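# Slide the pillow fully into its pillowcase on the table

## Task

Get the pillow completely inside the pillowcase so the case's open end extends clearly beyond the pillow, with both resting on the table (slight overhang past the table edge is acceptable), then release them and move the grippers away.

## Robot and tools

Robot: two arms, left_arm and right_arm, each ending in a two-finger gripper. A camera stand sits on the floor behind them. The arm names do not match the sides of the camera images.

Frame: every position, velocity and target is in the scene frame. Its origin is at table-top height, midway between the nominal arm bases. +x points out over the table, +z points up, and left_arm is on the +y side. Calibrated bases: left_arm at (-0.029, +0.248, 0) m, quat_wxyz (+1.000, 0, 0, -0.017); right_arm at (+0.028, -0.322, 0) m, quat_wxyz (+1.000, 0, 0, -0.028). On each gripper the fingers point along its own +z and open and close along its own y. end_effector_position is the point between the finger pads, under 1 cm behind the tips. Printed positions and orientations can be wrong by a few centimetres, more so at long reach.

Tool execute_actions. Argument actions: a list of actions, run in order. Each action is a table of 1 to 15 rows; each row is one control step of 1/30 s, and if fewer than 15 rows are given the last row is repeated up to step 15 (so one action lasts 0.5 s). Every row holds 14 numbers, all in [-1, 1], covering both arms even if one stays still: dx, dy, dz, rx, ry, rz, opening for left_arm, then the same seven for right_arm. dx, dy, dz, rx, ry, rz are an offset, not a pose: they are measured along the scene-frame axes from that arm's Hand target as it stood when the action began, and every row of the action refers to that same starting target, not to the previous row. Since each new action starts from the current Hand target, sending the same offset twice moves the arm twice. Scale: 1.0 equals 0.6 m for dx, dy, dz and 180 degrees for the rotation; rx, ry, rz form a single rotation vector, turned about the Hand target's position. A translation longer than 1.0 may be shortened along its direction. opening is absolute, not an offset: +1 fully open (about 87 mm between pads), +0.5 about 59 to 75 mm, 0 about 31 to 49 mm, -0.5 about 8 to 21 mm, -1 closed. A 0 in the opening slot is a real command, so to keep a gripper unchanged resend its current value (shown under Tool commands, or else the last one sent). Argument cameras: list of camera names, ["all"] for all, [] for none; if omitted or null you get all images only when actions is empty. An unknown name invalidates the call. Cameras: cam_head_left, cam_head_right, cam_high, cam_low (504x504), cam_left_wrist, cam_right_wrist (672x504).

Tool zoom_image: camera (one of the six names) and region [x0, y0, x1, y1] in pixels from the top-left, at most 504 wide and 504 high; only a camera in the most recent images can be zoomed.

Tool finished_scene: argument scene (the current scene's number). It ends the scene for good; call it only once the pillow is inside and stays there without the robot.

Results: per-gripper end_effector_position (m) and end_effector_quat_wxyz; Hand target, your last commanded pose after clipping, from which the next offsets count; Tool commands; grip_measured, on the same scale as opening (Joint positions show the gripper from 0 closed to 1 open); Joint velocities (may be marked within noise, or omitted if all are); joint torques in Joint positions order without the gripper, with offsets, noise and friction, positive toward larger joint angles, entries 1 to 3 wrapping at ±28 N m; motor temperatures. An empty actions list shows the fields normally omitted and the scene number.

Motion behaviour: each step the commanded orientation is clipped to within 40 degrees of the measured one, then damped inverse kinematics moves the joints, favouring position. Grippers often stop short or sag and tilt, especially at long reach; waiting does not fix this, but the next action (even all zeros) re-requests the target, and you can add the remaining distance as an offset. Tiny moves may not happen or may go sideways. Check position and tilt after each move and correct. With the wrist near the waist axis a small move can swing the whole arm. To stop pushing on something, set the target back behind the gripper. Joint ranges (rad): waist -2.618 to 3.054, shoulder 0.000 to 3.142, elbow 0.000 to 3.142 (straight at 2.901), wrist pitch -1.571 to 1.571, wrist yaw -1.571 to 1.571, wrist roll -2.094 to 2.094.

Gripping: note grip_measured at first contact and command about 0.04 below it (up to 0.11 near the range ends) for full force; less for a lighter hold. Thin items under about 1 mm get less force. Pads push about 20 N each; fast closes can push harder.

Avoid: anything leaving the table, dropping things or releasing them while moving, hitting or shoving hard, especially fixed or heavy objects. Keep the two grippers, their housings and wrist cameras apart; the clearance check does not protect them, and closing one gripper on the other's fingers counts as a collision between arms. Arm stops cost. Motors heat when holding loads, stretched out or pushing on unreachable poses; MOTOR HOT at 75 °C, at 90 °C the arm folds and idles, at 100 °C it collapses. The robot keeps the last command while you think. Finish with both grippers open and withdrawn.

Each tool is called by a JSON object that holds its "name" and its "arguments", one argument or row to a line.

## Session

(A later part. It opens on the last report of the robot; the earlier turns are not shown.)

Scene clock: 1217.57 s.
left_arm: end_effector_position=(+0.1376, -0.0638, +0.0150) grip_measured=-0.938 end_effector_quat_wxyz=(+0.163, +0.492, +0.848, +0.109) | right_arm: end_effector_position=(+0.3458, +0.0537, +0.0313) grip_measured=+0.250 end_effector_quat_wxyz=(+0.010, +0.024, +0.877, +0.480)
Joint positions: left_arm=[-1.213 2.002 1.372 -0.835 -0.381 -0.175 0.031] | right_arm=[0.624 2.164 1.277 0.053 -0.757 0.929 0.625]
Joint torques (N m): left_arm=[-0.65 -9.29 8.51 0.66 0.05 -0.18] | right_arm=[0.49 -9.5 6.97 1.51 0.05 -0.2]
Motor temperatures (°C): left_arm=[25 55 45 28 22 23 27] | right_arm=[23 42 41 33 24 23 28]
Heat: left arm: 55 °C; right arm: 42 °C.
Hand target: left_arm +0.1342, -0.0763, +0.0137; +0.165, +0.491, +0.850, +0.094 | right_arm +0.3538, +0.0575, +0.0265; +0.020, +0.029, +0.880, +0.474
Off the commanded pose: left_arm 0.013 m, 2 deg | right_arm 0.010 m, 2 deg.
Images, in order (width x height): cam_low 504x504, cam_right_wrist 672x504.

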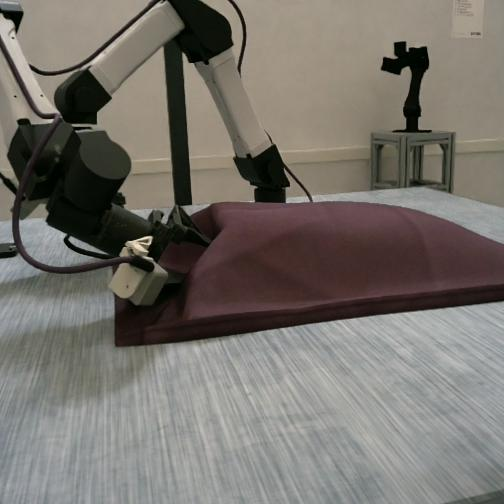

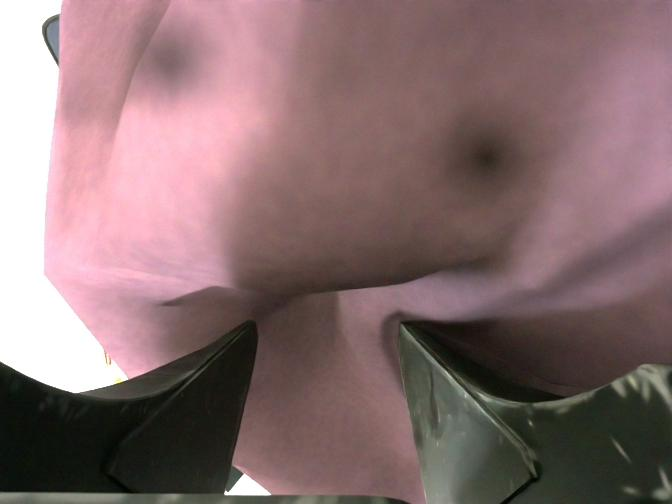

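{"name": "execute_actions", "arguments": {
  "actions": [
    [[0,0,0,0,0,0,-1,0,0,0,0,0,0,-0.4]],
    [[0,0,0,0,0,0,-1,0,0,0,0,0,0,-1]],
    [[0,0,0,0,0,0,-1,0,0,0,0,0,0,-1]]
  ],
  "cameras": ["cam_right_wrist"]
}}

{"name": "execute_actions", "arguments": {
  "actions": [
    [[0,0,0,0,0,0,-1,0,-0.03,0.03,0,0,0,-1]],
    [[0,0,0,0,0,0,-1,0,-0.03,0.01,0,0,0,-1]]
  ],
  "cameras": ["cam_right_wrist", "cam_low"]
}}

Scene clock: 1225.80 s.
left_arm: end_effector_position=(+0.1376, -0.0638, +0.0150) grip_measured=-0.938 end_effector_quat_wxyz=(+0.163, +0.492, +0.848, +0.109) | right_arm: end_effector_position=(+0.3471, +0.0530, +0.0275) grip_measured=-0.999 end_effector_quat_wxyz=(+0.012, +0.028, +0.879, +0.476)
Joint positions: left_arm=[-1.213 2.002 1.372 -0.835 -0.381 -0.175 0.031] | right_arm=[0.624 2.169 1.277 0.053 -0.745 0.929 0]
Joint torques (N m): left_arm=[-0.57 -9.29 8.53 0.66 0.06 -0.16] | right_arm=[0.5 -10 6.99 1.51 -0.08 -0.24]
Motor temperatures (°C): left_arm=[25 55 45 28 22 23 27] | right_arm=[23 42 42 33 24 23 27]
Heat: left arm: 55 °C; right arm: 42 °C.
Hand target: left_arm +0.1342, -0.0763, +0.0137; +0.165, +0.491, +0.850, +0.094 | right_arm +0.3537, +0.0575, +0.0264; +0.020, +0.029, +0.880, +0.474
Off the commanded pose: left_arm 0.013 m, 2 deg | right_arm 0.008 m, 1 deg.

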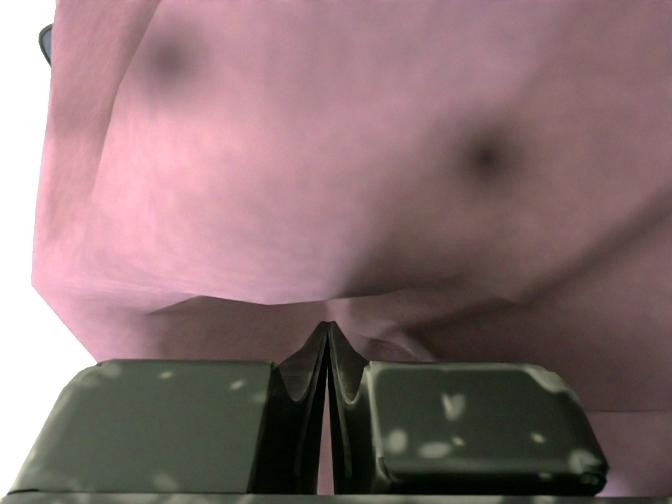

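Scene clock: 1227.13 s.
left_arm: end_effector_position=(+0.1376, -0.0638, +0.0150) grip_measured=-0.938 end_effector_quat_wxyz=(+0.163, +0.492, +0.848, +0.109) | right_arm: end_effector_position=(+0.3580, +0.0239, +0.0402) grip_measured=-0.999 end_effector_quat_wxyz=(+0.019, +0.036, +0.883, +0.468)
Joint positions: left_arm=[-1.213 2.002 1.372 -0.835 -0.381 -0.175 0.031] | right_arm=[0.557 2.113 1.269 -0.044 -0.761 0.866 0]
Joint torques (N m): left_arm=[-0.55 -9.33 8.47 0.66 0.06 -0.16] | right_arm=[-0.32 -14.53 4.01 1.32 -0.48 -0.4]
Motor temperatures (°C): left_arm=[25 55 45 28 22 23 27] | right_arm=[23 43 42 33 24 23 27]
Heat: left arm: 55 °C; right arm: 43 °C.
Hand target: left_arm +0.1342, -0.0763, +0.0137; +0.165, +0.491, +0.850, +0.094 | right_arm +0.3537, +0.0215, +0.0505; +0.020, +0.029, +0.880, +0.474
Off the commanded pose: left_arm 0.013 m, 2 deg | right_arm 0.011 m, 1 deg.
Images, in order (width x height): cam_low 504x504, cam_right_wrist 672x504.

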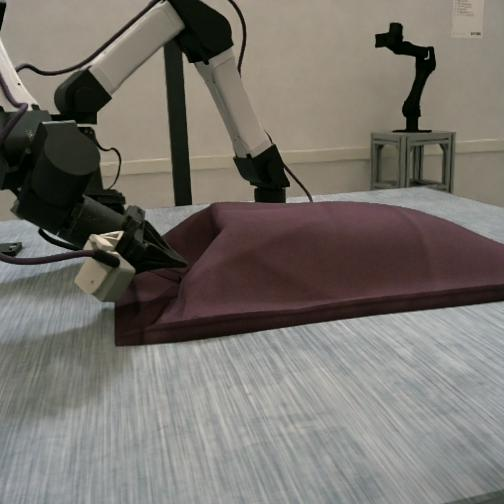

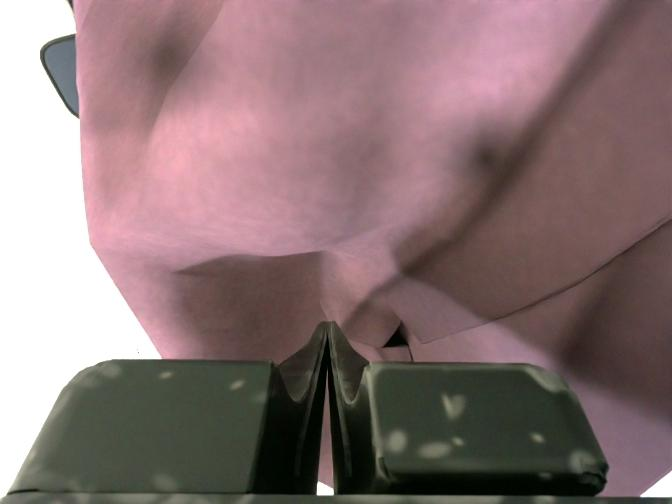

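{"name": "execute_actions", "arguments": {
  "actions": [
    [[0,0,0,0,0,0,-1,0,-0.04,0.0,0,0,0,0.0]],
    [[0,0,0,0,0,0,-1,0,0.0,-0.025,0,0,0,0.25]],
    [[0,0,0,0,0,0,-1,0,0.0,-0.03,0,0,0,0.25]]
  ],
  "cameras": ["cam_right_wrist", "cam_low"]
}}

Scene clock: 1247.83 s.
left_arm: end_effector_position=(+0.1376, -0.0638, +0.0150) grip_measured=-0.938 end_effector_quat_wxyz=(+0.163, +0.492, +0.848, +0.109) | right_arm: end_effector_position=(+0.3585, +0.0005, +0.0306) grip_measured=+0.250 end_effector_quat_wxyz=(+0.030, +0.025, +0.876, +0.480)
Joint positions: left_arm=[-1.213 2.002 1.372 -0.835 -0.381 -0.175 0.031] | right_arm=[0.502 2.105 1.192 0.018 -0.811 0.803 0.625]
Joint torques (N m): left_arm=[-0.61 -9.26 8.51 0.68 0.04 -0.18] | right_arm=[0.03 -8.88 3.66 1.45 -0.31 -0.38]
Motor temperatures (°C): left_arm=[25 55 46 28 22 23 27] | right_arm=[23 47 41 32 24 23 27]
Heat: left arm: 55 °C; right arm: 47 °C.
Hand target: left_arm +0.1342, -0.0763, +0.0137; +0.165, +0.491, +0.850, +0.094 | right_arm +0.3538, -0.0026, +0.0174; +0.020, +0.029, +0.880, +0.474
Off the commanded pose: left_arm 0.013 m, 2 deg | right_arm 0.014 m, 1 deg.
Images, in order (width x height): cam_low 504x504, cam_right_wrist 672x504.

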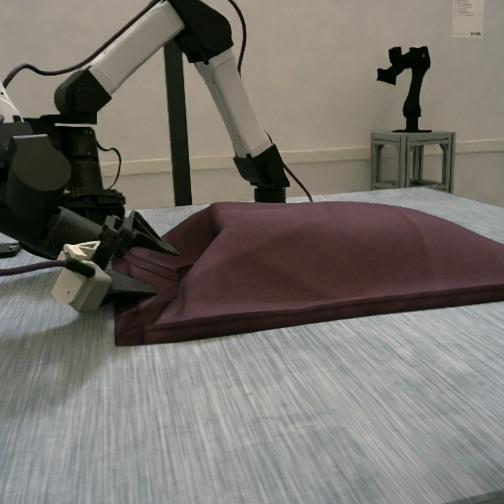

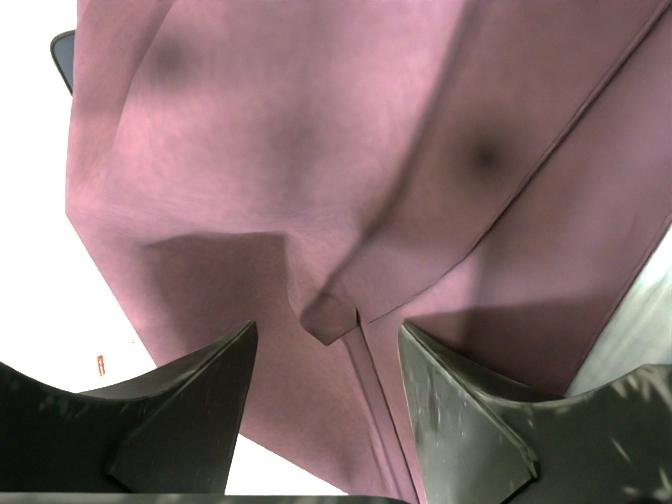

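{"name": "execute_actions", "arguments": {
  "actions": [
    [[0,0,0,0,0,0,-1,0,0.04,-0.005,0,0,0,0.25]],
    [[0,0,0,0,0,0,-1,0,0.025,0,0,0,0,0.25]]
  ],
  "cameras": ["cam_right_wrist"]
}}

{"name": "execute_actions", "arguments": {
  "actions": [
    [[0,0,0,0,0,0,-1,0,0,0,0,0,0,-0.4]],
    [[0,0,0,0,0,0,-1,0,0,0,0,0,0,-1]],
    [[0,0,0,0,0,0,-1,0,0,0,0,0,0,-1]]
  ],
  "cameras": ["cam_right_wrist"]
}}

Scene clock: 1257.93 s.
left_arm: end_effector_position=(+0.1376, -0.0638, +0.0150) grip_measured=-0.938 end_effector_quat_wxyz=(+0.163, +0.492, +0.848, +0.109) | right_arm: end_effector_position=(+0.3497, +0.0350, +0.0302) grip_measured=+0.250 end_effector_quat_wxyz=(+0.016, +0.019, +0.869, +0.494)
Joint positions: left_arm=[-1.213 2.002 1.372 -0.835 -0.381 -0.175 0.031] | right_arm=[0.576 2.15 1.225 0.096 -0.806 0.893 0.625]
Joint torques (N m): left_arm=[-0.55 -9.24 8.54 0.66 0.04 -0.16] | right_arm=[1.01 -8.31 6.13 1.33 0.25 -0.36]
Motor temperatures (°C): left_arm=[25 55 46 28 22 23 27] | right_arm=[23 44 40 33 24 23 27]
Heat: left arm: 55 °C; right arm: 44 °C.
Hand target: left_arm +0.1342, -0.0763, +0.0137; +0.165, +0.491, +0.850, +0.094 | right_arm +0.3538, +0.0364, +0.0144; +0.020, +0.029, +0.880, +0.474
Off the commanded pose: left_arm 0.013 m, 2 deg | right_arm 0.016 m, 3 deg.

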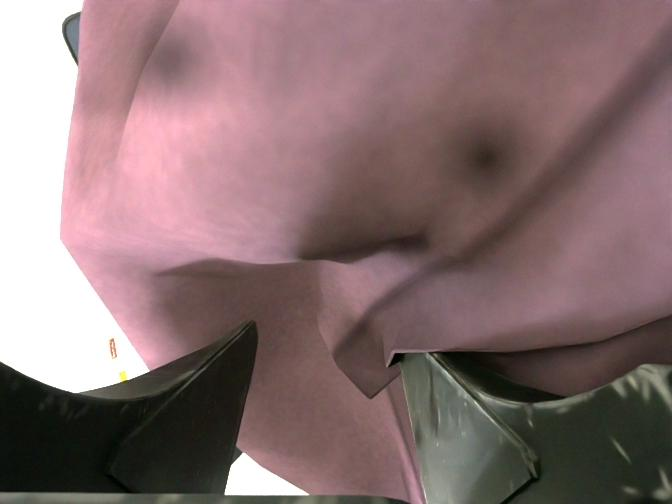

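Scene clock: 1259.63 s.
left_arm: end_effector_position=(+0.1376, -0.0638, +0.0150) grip_measured=-0.938 end_effector_quat_wxyz=(+0.163, +0.492, +0.848, +0.109) | right_arm: end_effector_position=(+0.3517, +0.0324, +0.0180) grip_measured=-0.948 end_effector_quat_wxyz=(+0.017, +0.031, +0.877, +0.479)
Joint positions: left_arm=[-1.213 2.002 1.372 -0.835 -0.381 -0.175 0.031] | right_arm=[0.576 2.168 1.225 0.089 -0.773 0.893 0.026]
Joint torques (N m): left_arm=[-0.62 -9.26 8.51 0.66 0.07 -0.17] | right_arm=[0.96 -9.96 6.3 1.35 -0.11 -0.32]
Motor temperatures (°C): left_arm=[25 55 46 28 22 23 27] | right_arm=[23 44 40 33 24 23 27]
Heat: left arm: 55 °C; right arm: 44 °C.
Hand target: left_arm +0.1342, -0.0763, +0.0137; +0.165, +0.491, +0.850, +0.094 | right_arm +0.3538, +0.0364, +0.0144; +0.020, +0.029, +0.880, +0.474
Off the commanded pose: left_arm 0.013 m, 2 deg | right_arm 0.006 m, 1 deg.

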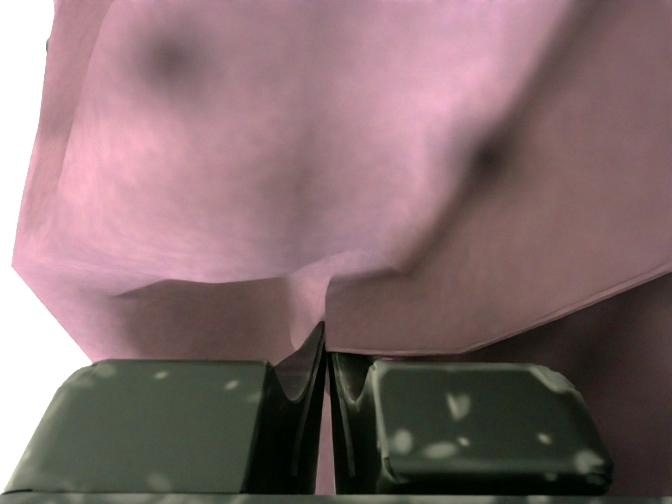

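Grip caught the top hem (−0.948). Pull out −y with lift.

{"name": "execute_actions", "arguments": {
  "actions": [
    [[0,0,0,0,0,0,-1,0,-0.03,0.03,0,0,0,-1]],
    [[0,0,0,0,0,0,-1,0,-0.04,0.02,0,0,0,-1]],
    [[0,0,0,0,0,0,-1,0,-0.04,0,0,0,0,-1]]
  ],
  "cameras": ["cam_right_wrist", "cam_low"]
}}

Scene clock: 1266.97 s.
left_arm: end_effector_position=(+0.1376, -0.0638, +0.0150) grip_measured=-0.938 end_effector_quat_wxyz=(+0.163, +0.492, +0.848, +0.109) | right_arm: end_effector_position=(+0.3576, -0.0283, +0.0334) grip_measured=-0.948 end_effector_quat_wxyz=(+0.017, +0.038, +0.883, +0.467)
Joint positions: left_arm=[-1.213 2.002 1.372 -0.835 -0.381 -0.175 0.031] | right_arm=[0.439 2.069 1.184 -0.106 -0.833 0.731 0.026]
Joint torques (N m): left_arm=[-0.57 -9.29 8.57 0.66 0.07 -0.19] | right_arm=[-0.13 -14.04 4.01 1.16 -0.47 -0.36]
Motor temperatures (°C): left_arm=[25 55 46 28 22 23 27] | right_arm=[23 44 40 33 24 23 28]
Heat: left arm: 55 °C; right arm: 44 °C.
Hand target: left_arm +0.1342, -0.0763, +0.0137; +0.165, +0.491, +0.850, +0.094 | right_arm +0.3537, -0.0296, +0.0445; +0.020, +0.029, +0.880, +0.474
Off the commanded pose: left_arm 0.013 m, 2 deg | right_arm 0.012 m, 1 deg.
Images, in order (width x height): cam_low 504x504, cam_right_wrist 672x504.

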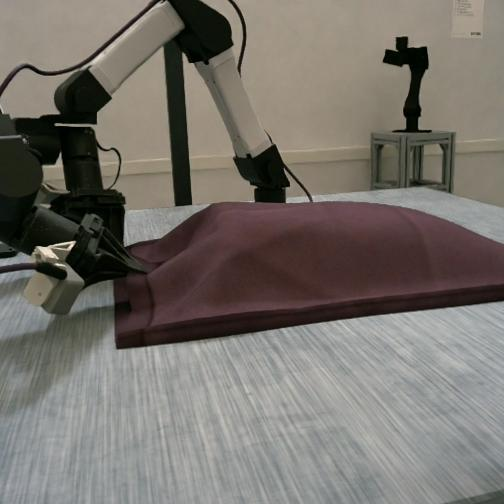

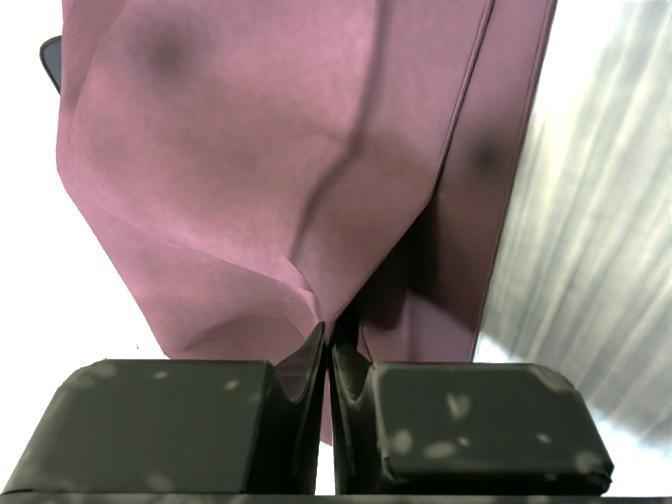

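Great; it pulled out. Pull a bit more and lower.

{"name": "execute_actions", "arguments": {
  "actions": [
    [[0,0,0,0,0,0,-1,-0.01,-0.035,0,0,0,0,-1]],
    [[0,0,0,0,0,0,-1,-0.005,-0.025,-0.02,0,0,0,-1]],
    [[0,0,0,0,0,0,-1,0,-0.01,-0.03,0,0,0,-1]]
  ],
  "cameras": ["cam_right_wrist", "cam_low", "cam_head_right"]
}}

Scene clock: 1273.07 s.
left_arm: end_effector_position=(+0.1376, -0.0638, +0.0150) grip_measured=-0.938 end_effector_quat_wxyz=(+0.163, +0.492, +0.848, +0.109) | right_arm: end_effector_position=(+0.3482, -0.0684, +0.0213) grip_measured=-0.948 end_effector_quat_wxyz=(+0.027, +0.028, +0.881, +0.472)
Joint positions: left_arm=[-1.213 2.002 1.372 -0.835 -0.381 -0.175 0.031] | right_arm=[0.346 2.035 1.079 -0.106 -0.885 0.598 0.026]
Joint torques (N m): left_arm=[-0.59 -9.26 8.58 0.65 0.05 -0.17] | right_arm=[-0.34 -8.5 3.56 1.32 -0.54 -0.39]
Motor temperatures (°C): left_arm=[25 55 46 28 22 23 27] | right_arm=[23 45 40 32 24 23 28]
Heat: left arm: 55 °C; right arm: 45 °C.
Hand target: left_arm +0.1342, -0.0763, +0.0137; +0.165, +0.491, +0.850, +0.094 | right_arm +0.3447, -0.0716, +0.0143; +0.020, +0.029, +0.880, +0.474
Off the commanded pose: left_arm 0.013 m, 2 deg | right_arm 0.008 m, 1 deg.
Images, in order (width x height): cam_head_right 504x504, cam_low 504x504, cam_right_wrist 672x504.

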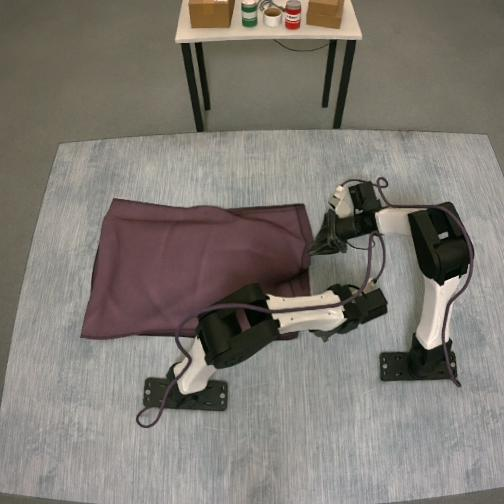

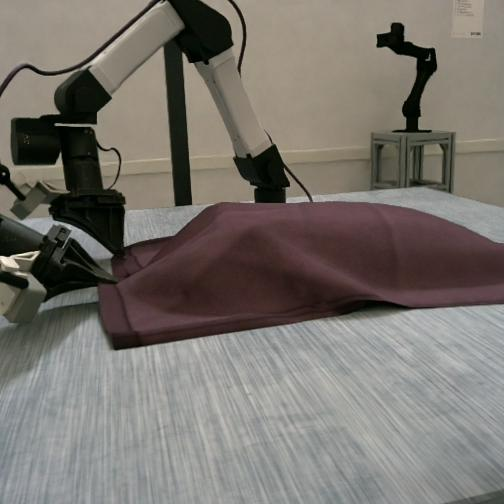

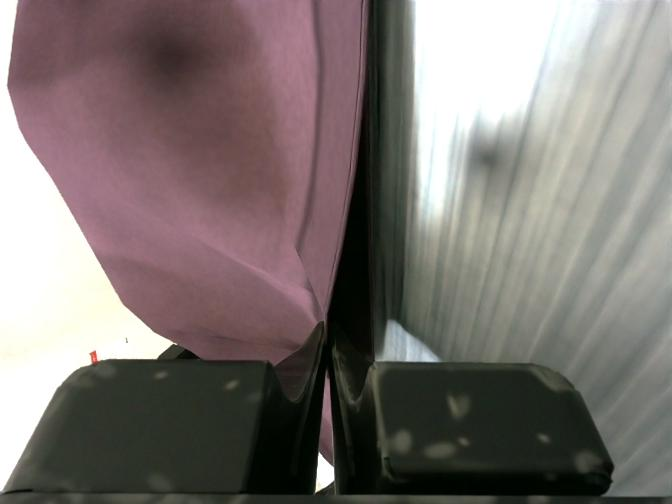

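{"name": "execute_actions", "arguments": {
  "actions": [
    [[0,0,0,0,0,0,-1,0,0,0,0,0,0,-0.6]],
    [[0,0,0,0,0,0,-1,0,-0.04,0.01,0,0,0,-0.4]],
    [[0,0,0,0,0,0,-1,0,-0.06,0.03,0,0,0,-0.3]],
    [[0,0,0,0,0,0,-0.6,0,-0.06,0.08,0,0,0,-0.3]],
    [[0,0,0,0,0,0,0.2,0,-0.06,0.08,0,0,0,-0.3]]
  ],
  "cameras": ["cam_right_wrist", "cam_low", "cam_left_wrist"]
}}

Scene clock: 1283.60 s.
left_arm: end_effector_position=(+0.1421, -0.0652, +0.0222) grip_measured=+0.199 end_effector_quat_wxyz=(+0.172, +0.491, +0.846, +0.118) | right_arm: end_effector_position=(+0.3396, -0.2037, +0.1306) grip_measured=-0.300 end_effector_quat_wxyz=(+0.017, +0.036, +0.883, +0.468)
Joint positions: left_arm=[-1.214 2.001 1.396 -0.856 -0.406 -0.173 0.6] | right_arm=[-0.033 1.88 1.391 -1.097 -0.976 -0.016 0.35]
Joint torques (N m): left_arm=[-0.46 -9.25 6.64 0.87 0.28 -0.21] | right_arm=[0.06 -7.8 7.19 0.15 -0.66 -0.41]
Heat: left arm: 54 °C; right arm: 44 °C.
Hand target: left_arm +0.1343, -0.0762, +0.0137; +0.165, +0.491, +0.850, +0.094 | right_arm +0.3447, -0.2035, +0.1345; +0.020, +0.029, +0.880, +0.474
Off the commanded pose: left_arm 0.016 m, 3 deg | right_arm 0.006 m, 1 deg.
Images, in order (width x height): cam_low 504x504, cam_left_wrist 672x504, cam_right_wrist 672x504.

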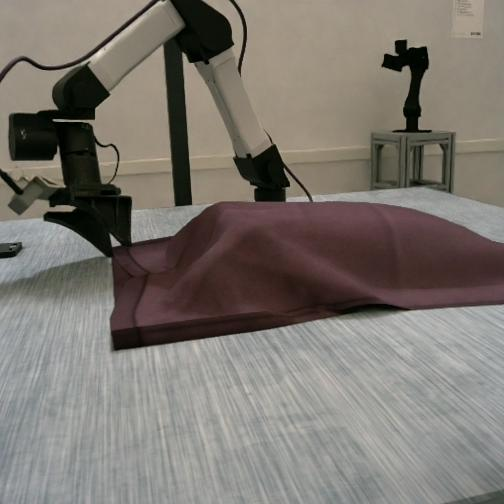

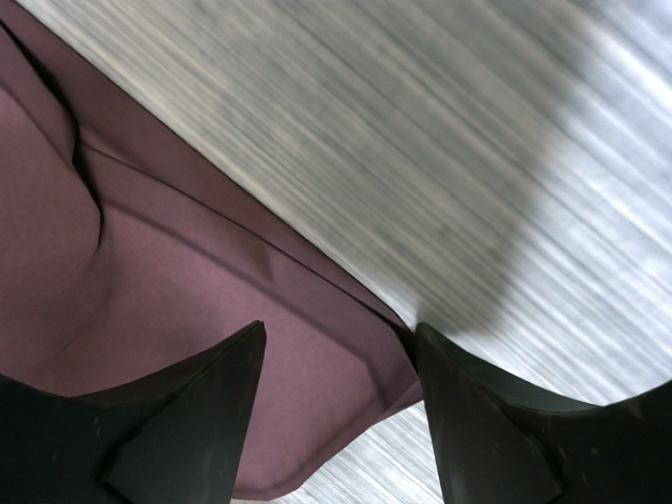

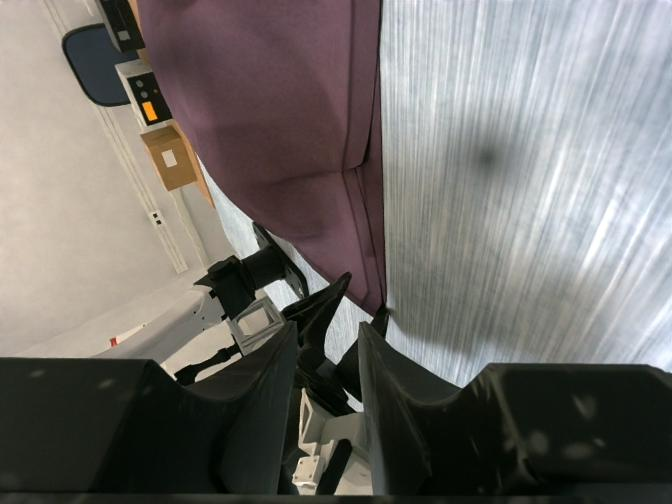

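{"name": "execute_actions", "arguments": {
  "actions": [
    [[0,0,0.03,0,0,0,0.4,0,-0.03,0,0,0,0,-0.3]],
    [[0,0,0.06,0,0,0,0.4,0,-0.03,0.04,0,0,0,-0.3]],
    [[0,0,0.1,0,0,0,0.4,0,-0.05,0.04,0,0,0,-0.3]],
    [[0,0.08,0.08,0,0,0,0.2,0,-0.05,0,0,0,0,-0.3]],
    [[0,0.12,0.03,0,0,0,0,0,0,0,0,0,0,-0.3]]
  ],
  "cameras": ["all"]
}}

Scene clock: 1295.27 s.
left_arm: end_effector_position=(+0.1354, +0.0411, +0.1946) grip_measured=+0.000 end_effector_quat_wxyz=(+0.170, +0.489, +0.850, +0.096) | right_arm: end_effector_position=(+0.3444, -0.2976, +0.1798) grip_measured=-0.300 end_effector_quat_wxyz=(+0.053, +0.060, +0.880, +0.468)
Joint positions: left_arm=[-1.089 1.533 1.535 -1.391 -0.351 -0.046 0.5] | right_arm=[-0.308 1.967 1.7 -1.568 -0.958 -0.365 0.35]
Joint torques (N m): left_arm=[0.73 -7.16 5.79 0.63 -0.02 -0.04] | right_arm=[0.36 -9.91 6.32 -0.3 -0.32 -0.4]
Heat: left arm: 54 °C; right arm: 42 °C.
Hand target: left_arm +0.1343, +0.0438, +0.1937; +0.165, +0.491, +0.850, +0.094 | right_arm +0.3448, -0.2996, +0.1825; +0.020, +0.029, +0.880, +0.474
Off the commanded pose: left_arm 0.003 m, 1 deg | right_arm 0.003 m, 5 deg.
joint sent to its limit (right arm) — joint 4 (wrist pitch), lower limit. The joint targets are off in orientation, not in position.

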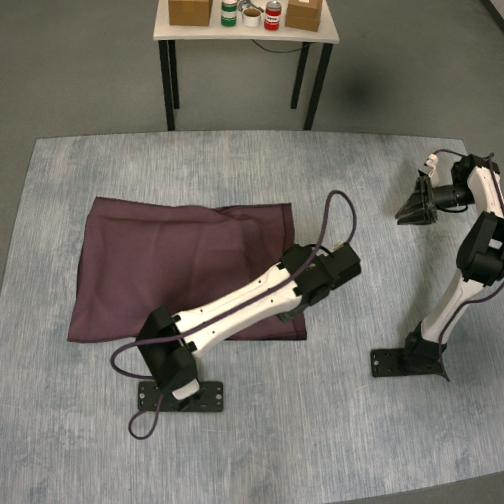

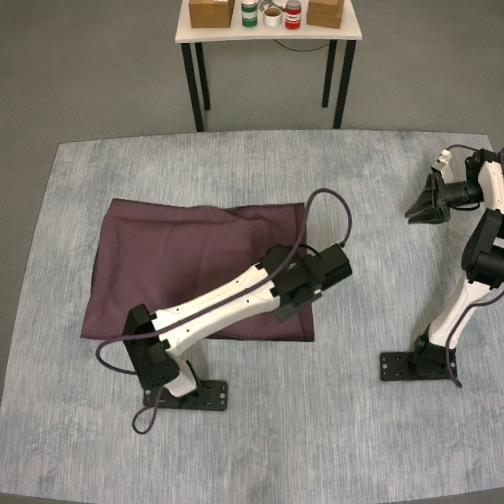

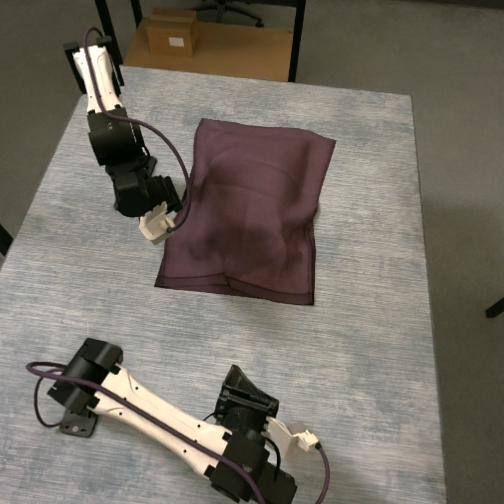

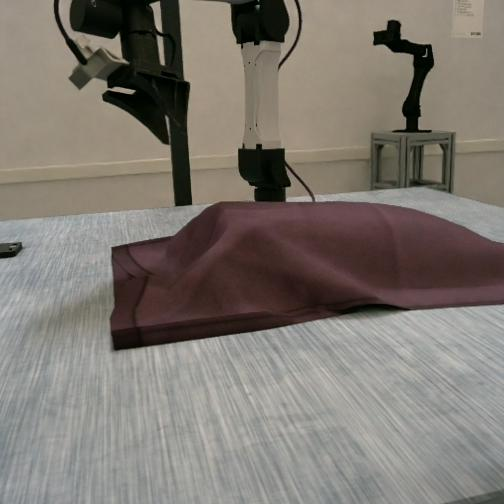

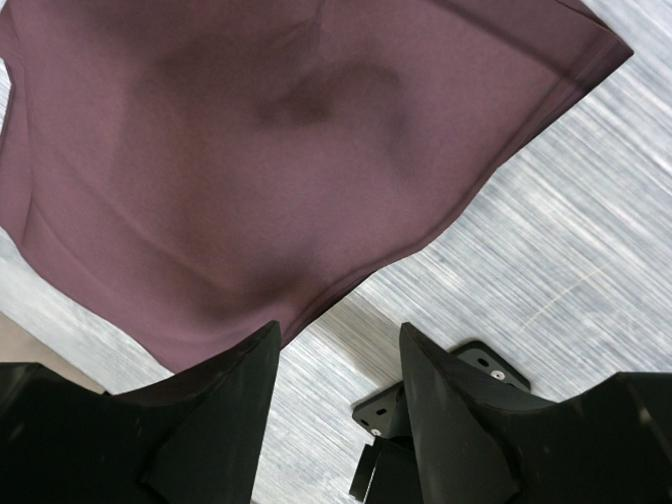

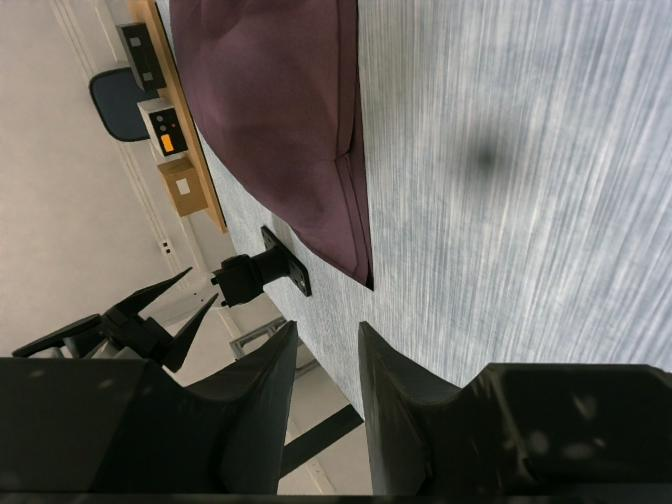

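{"name": "finished_scene", "arguments": {
  "scene": 1
}}

The scene is finished: the task was done.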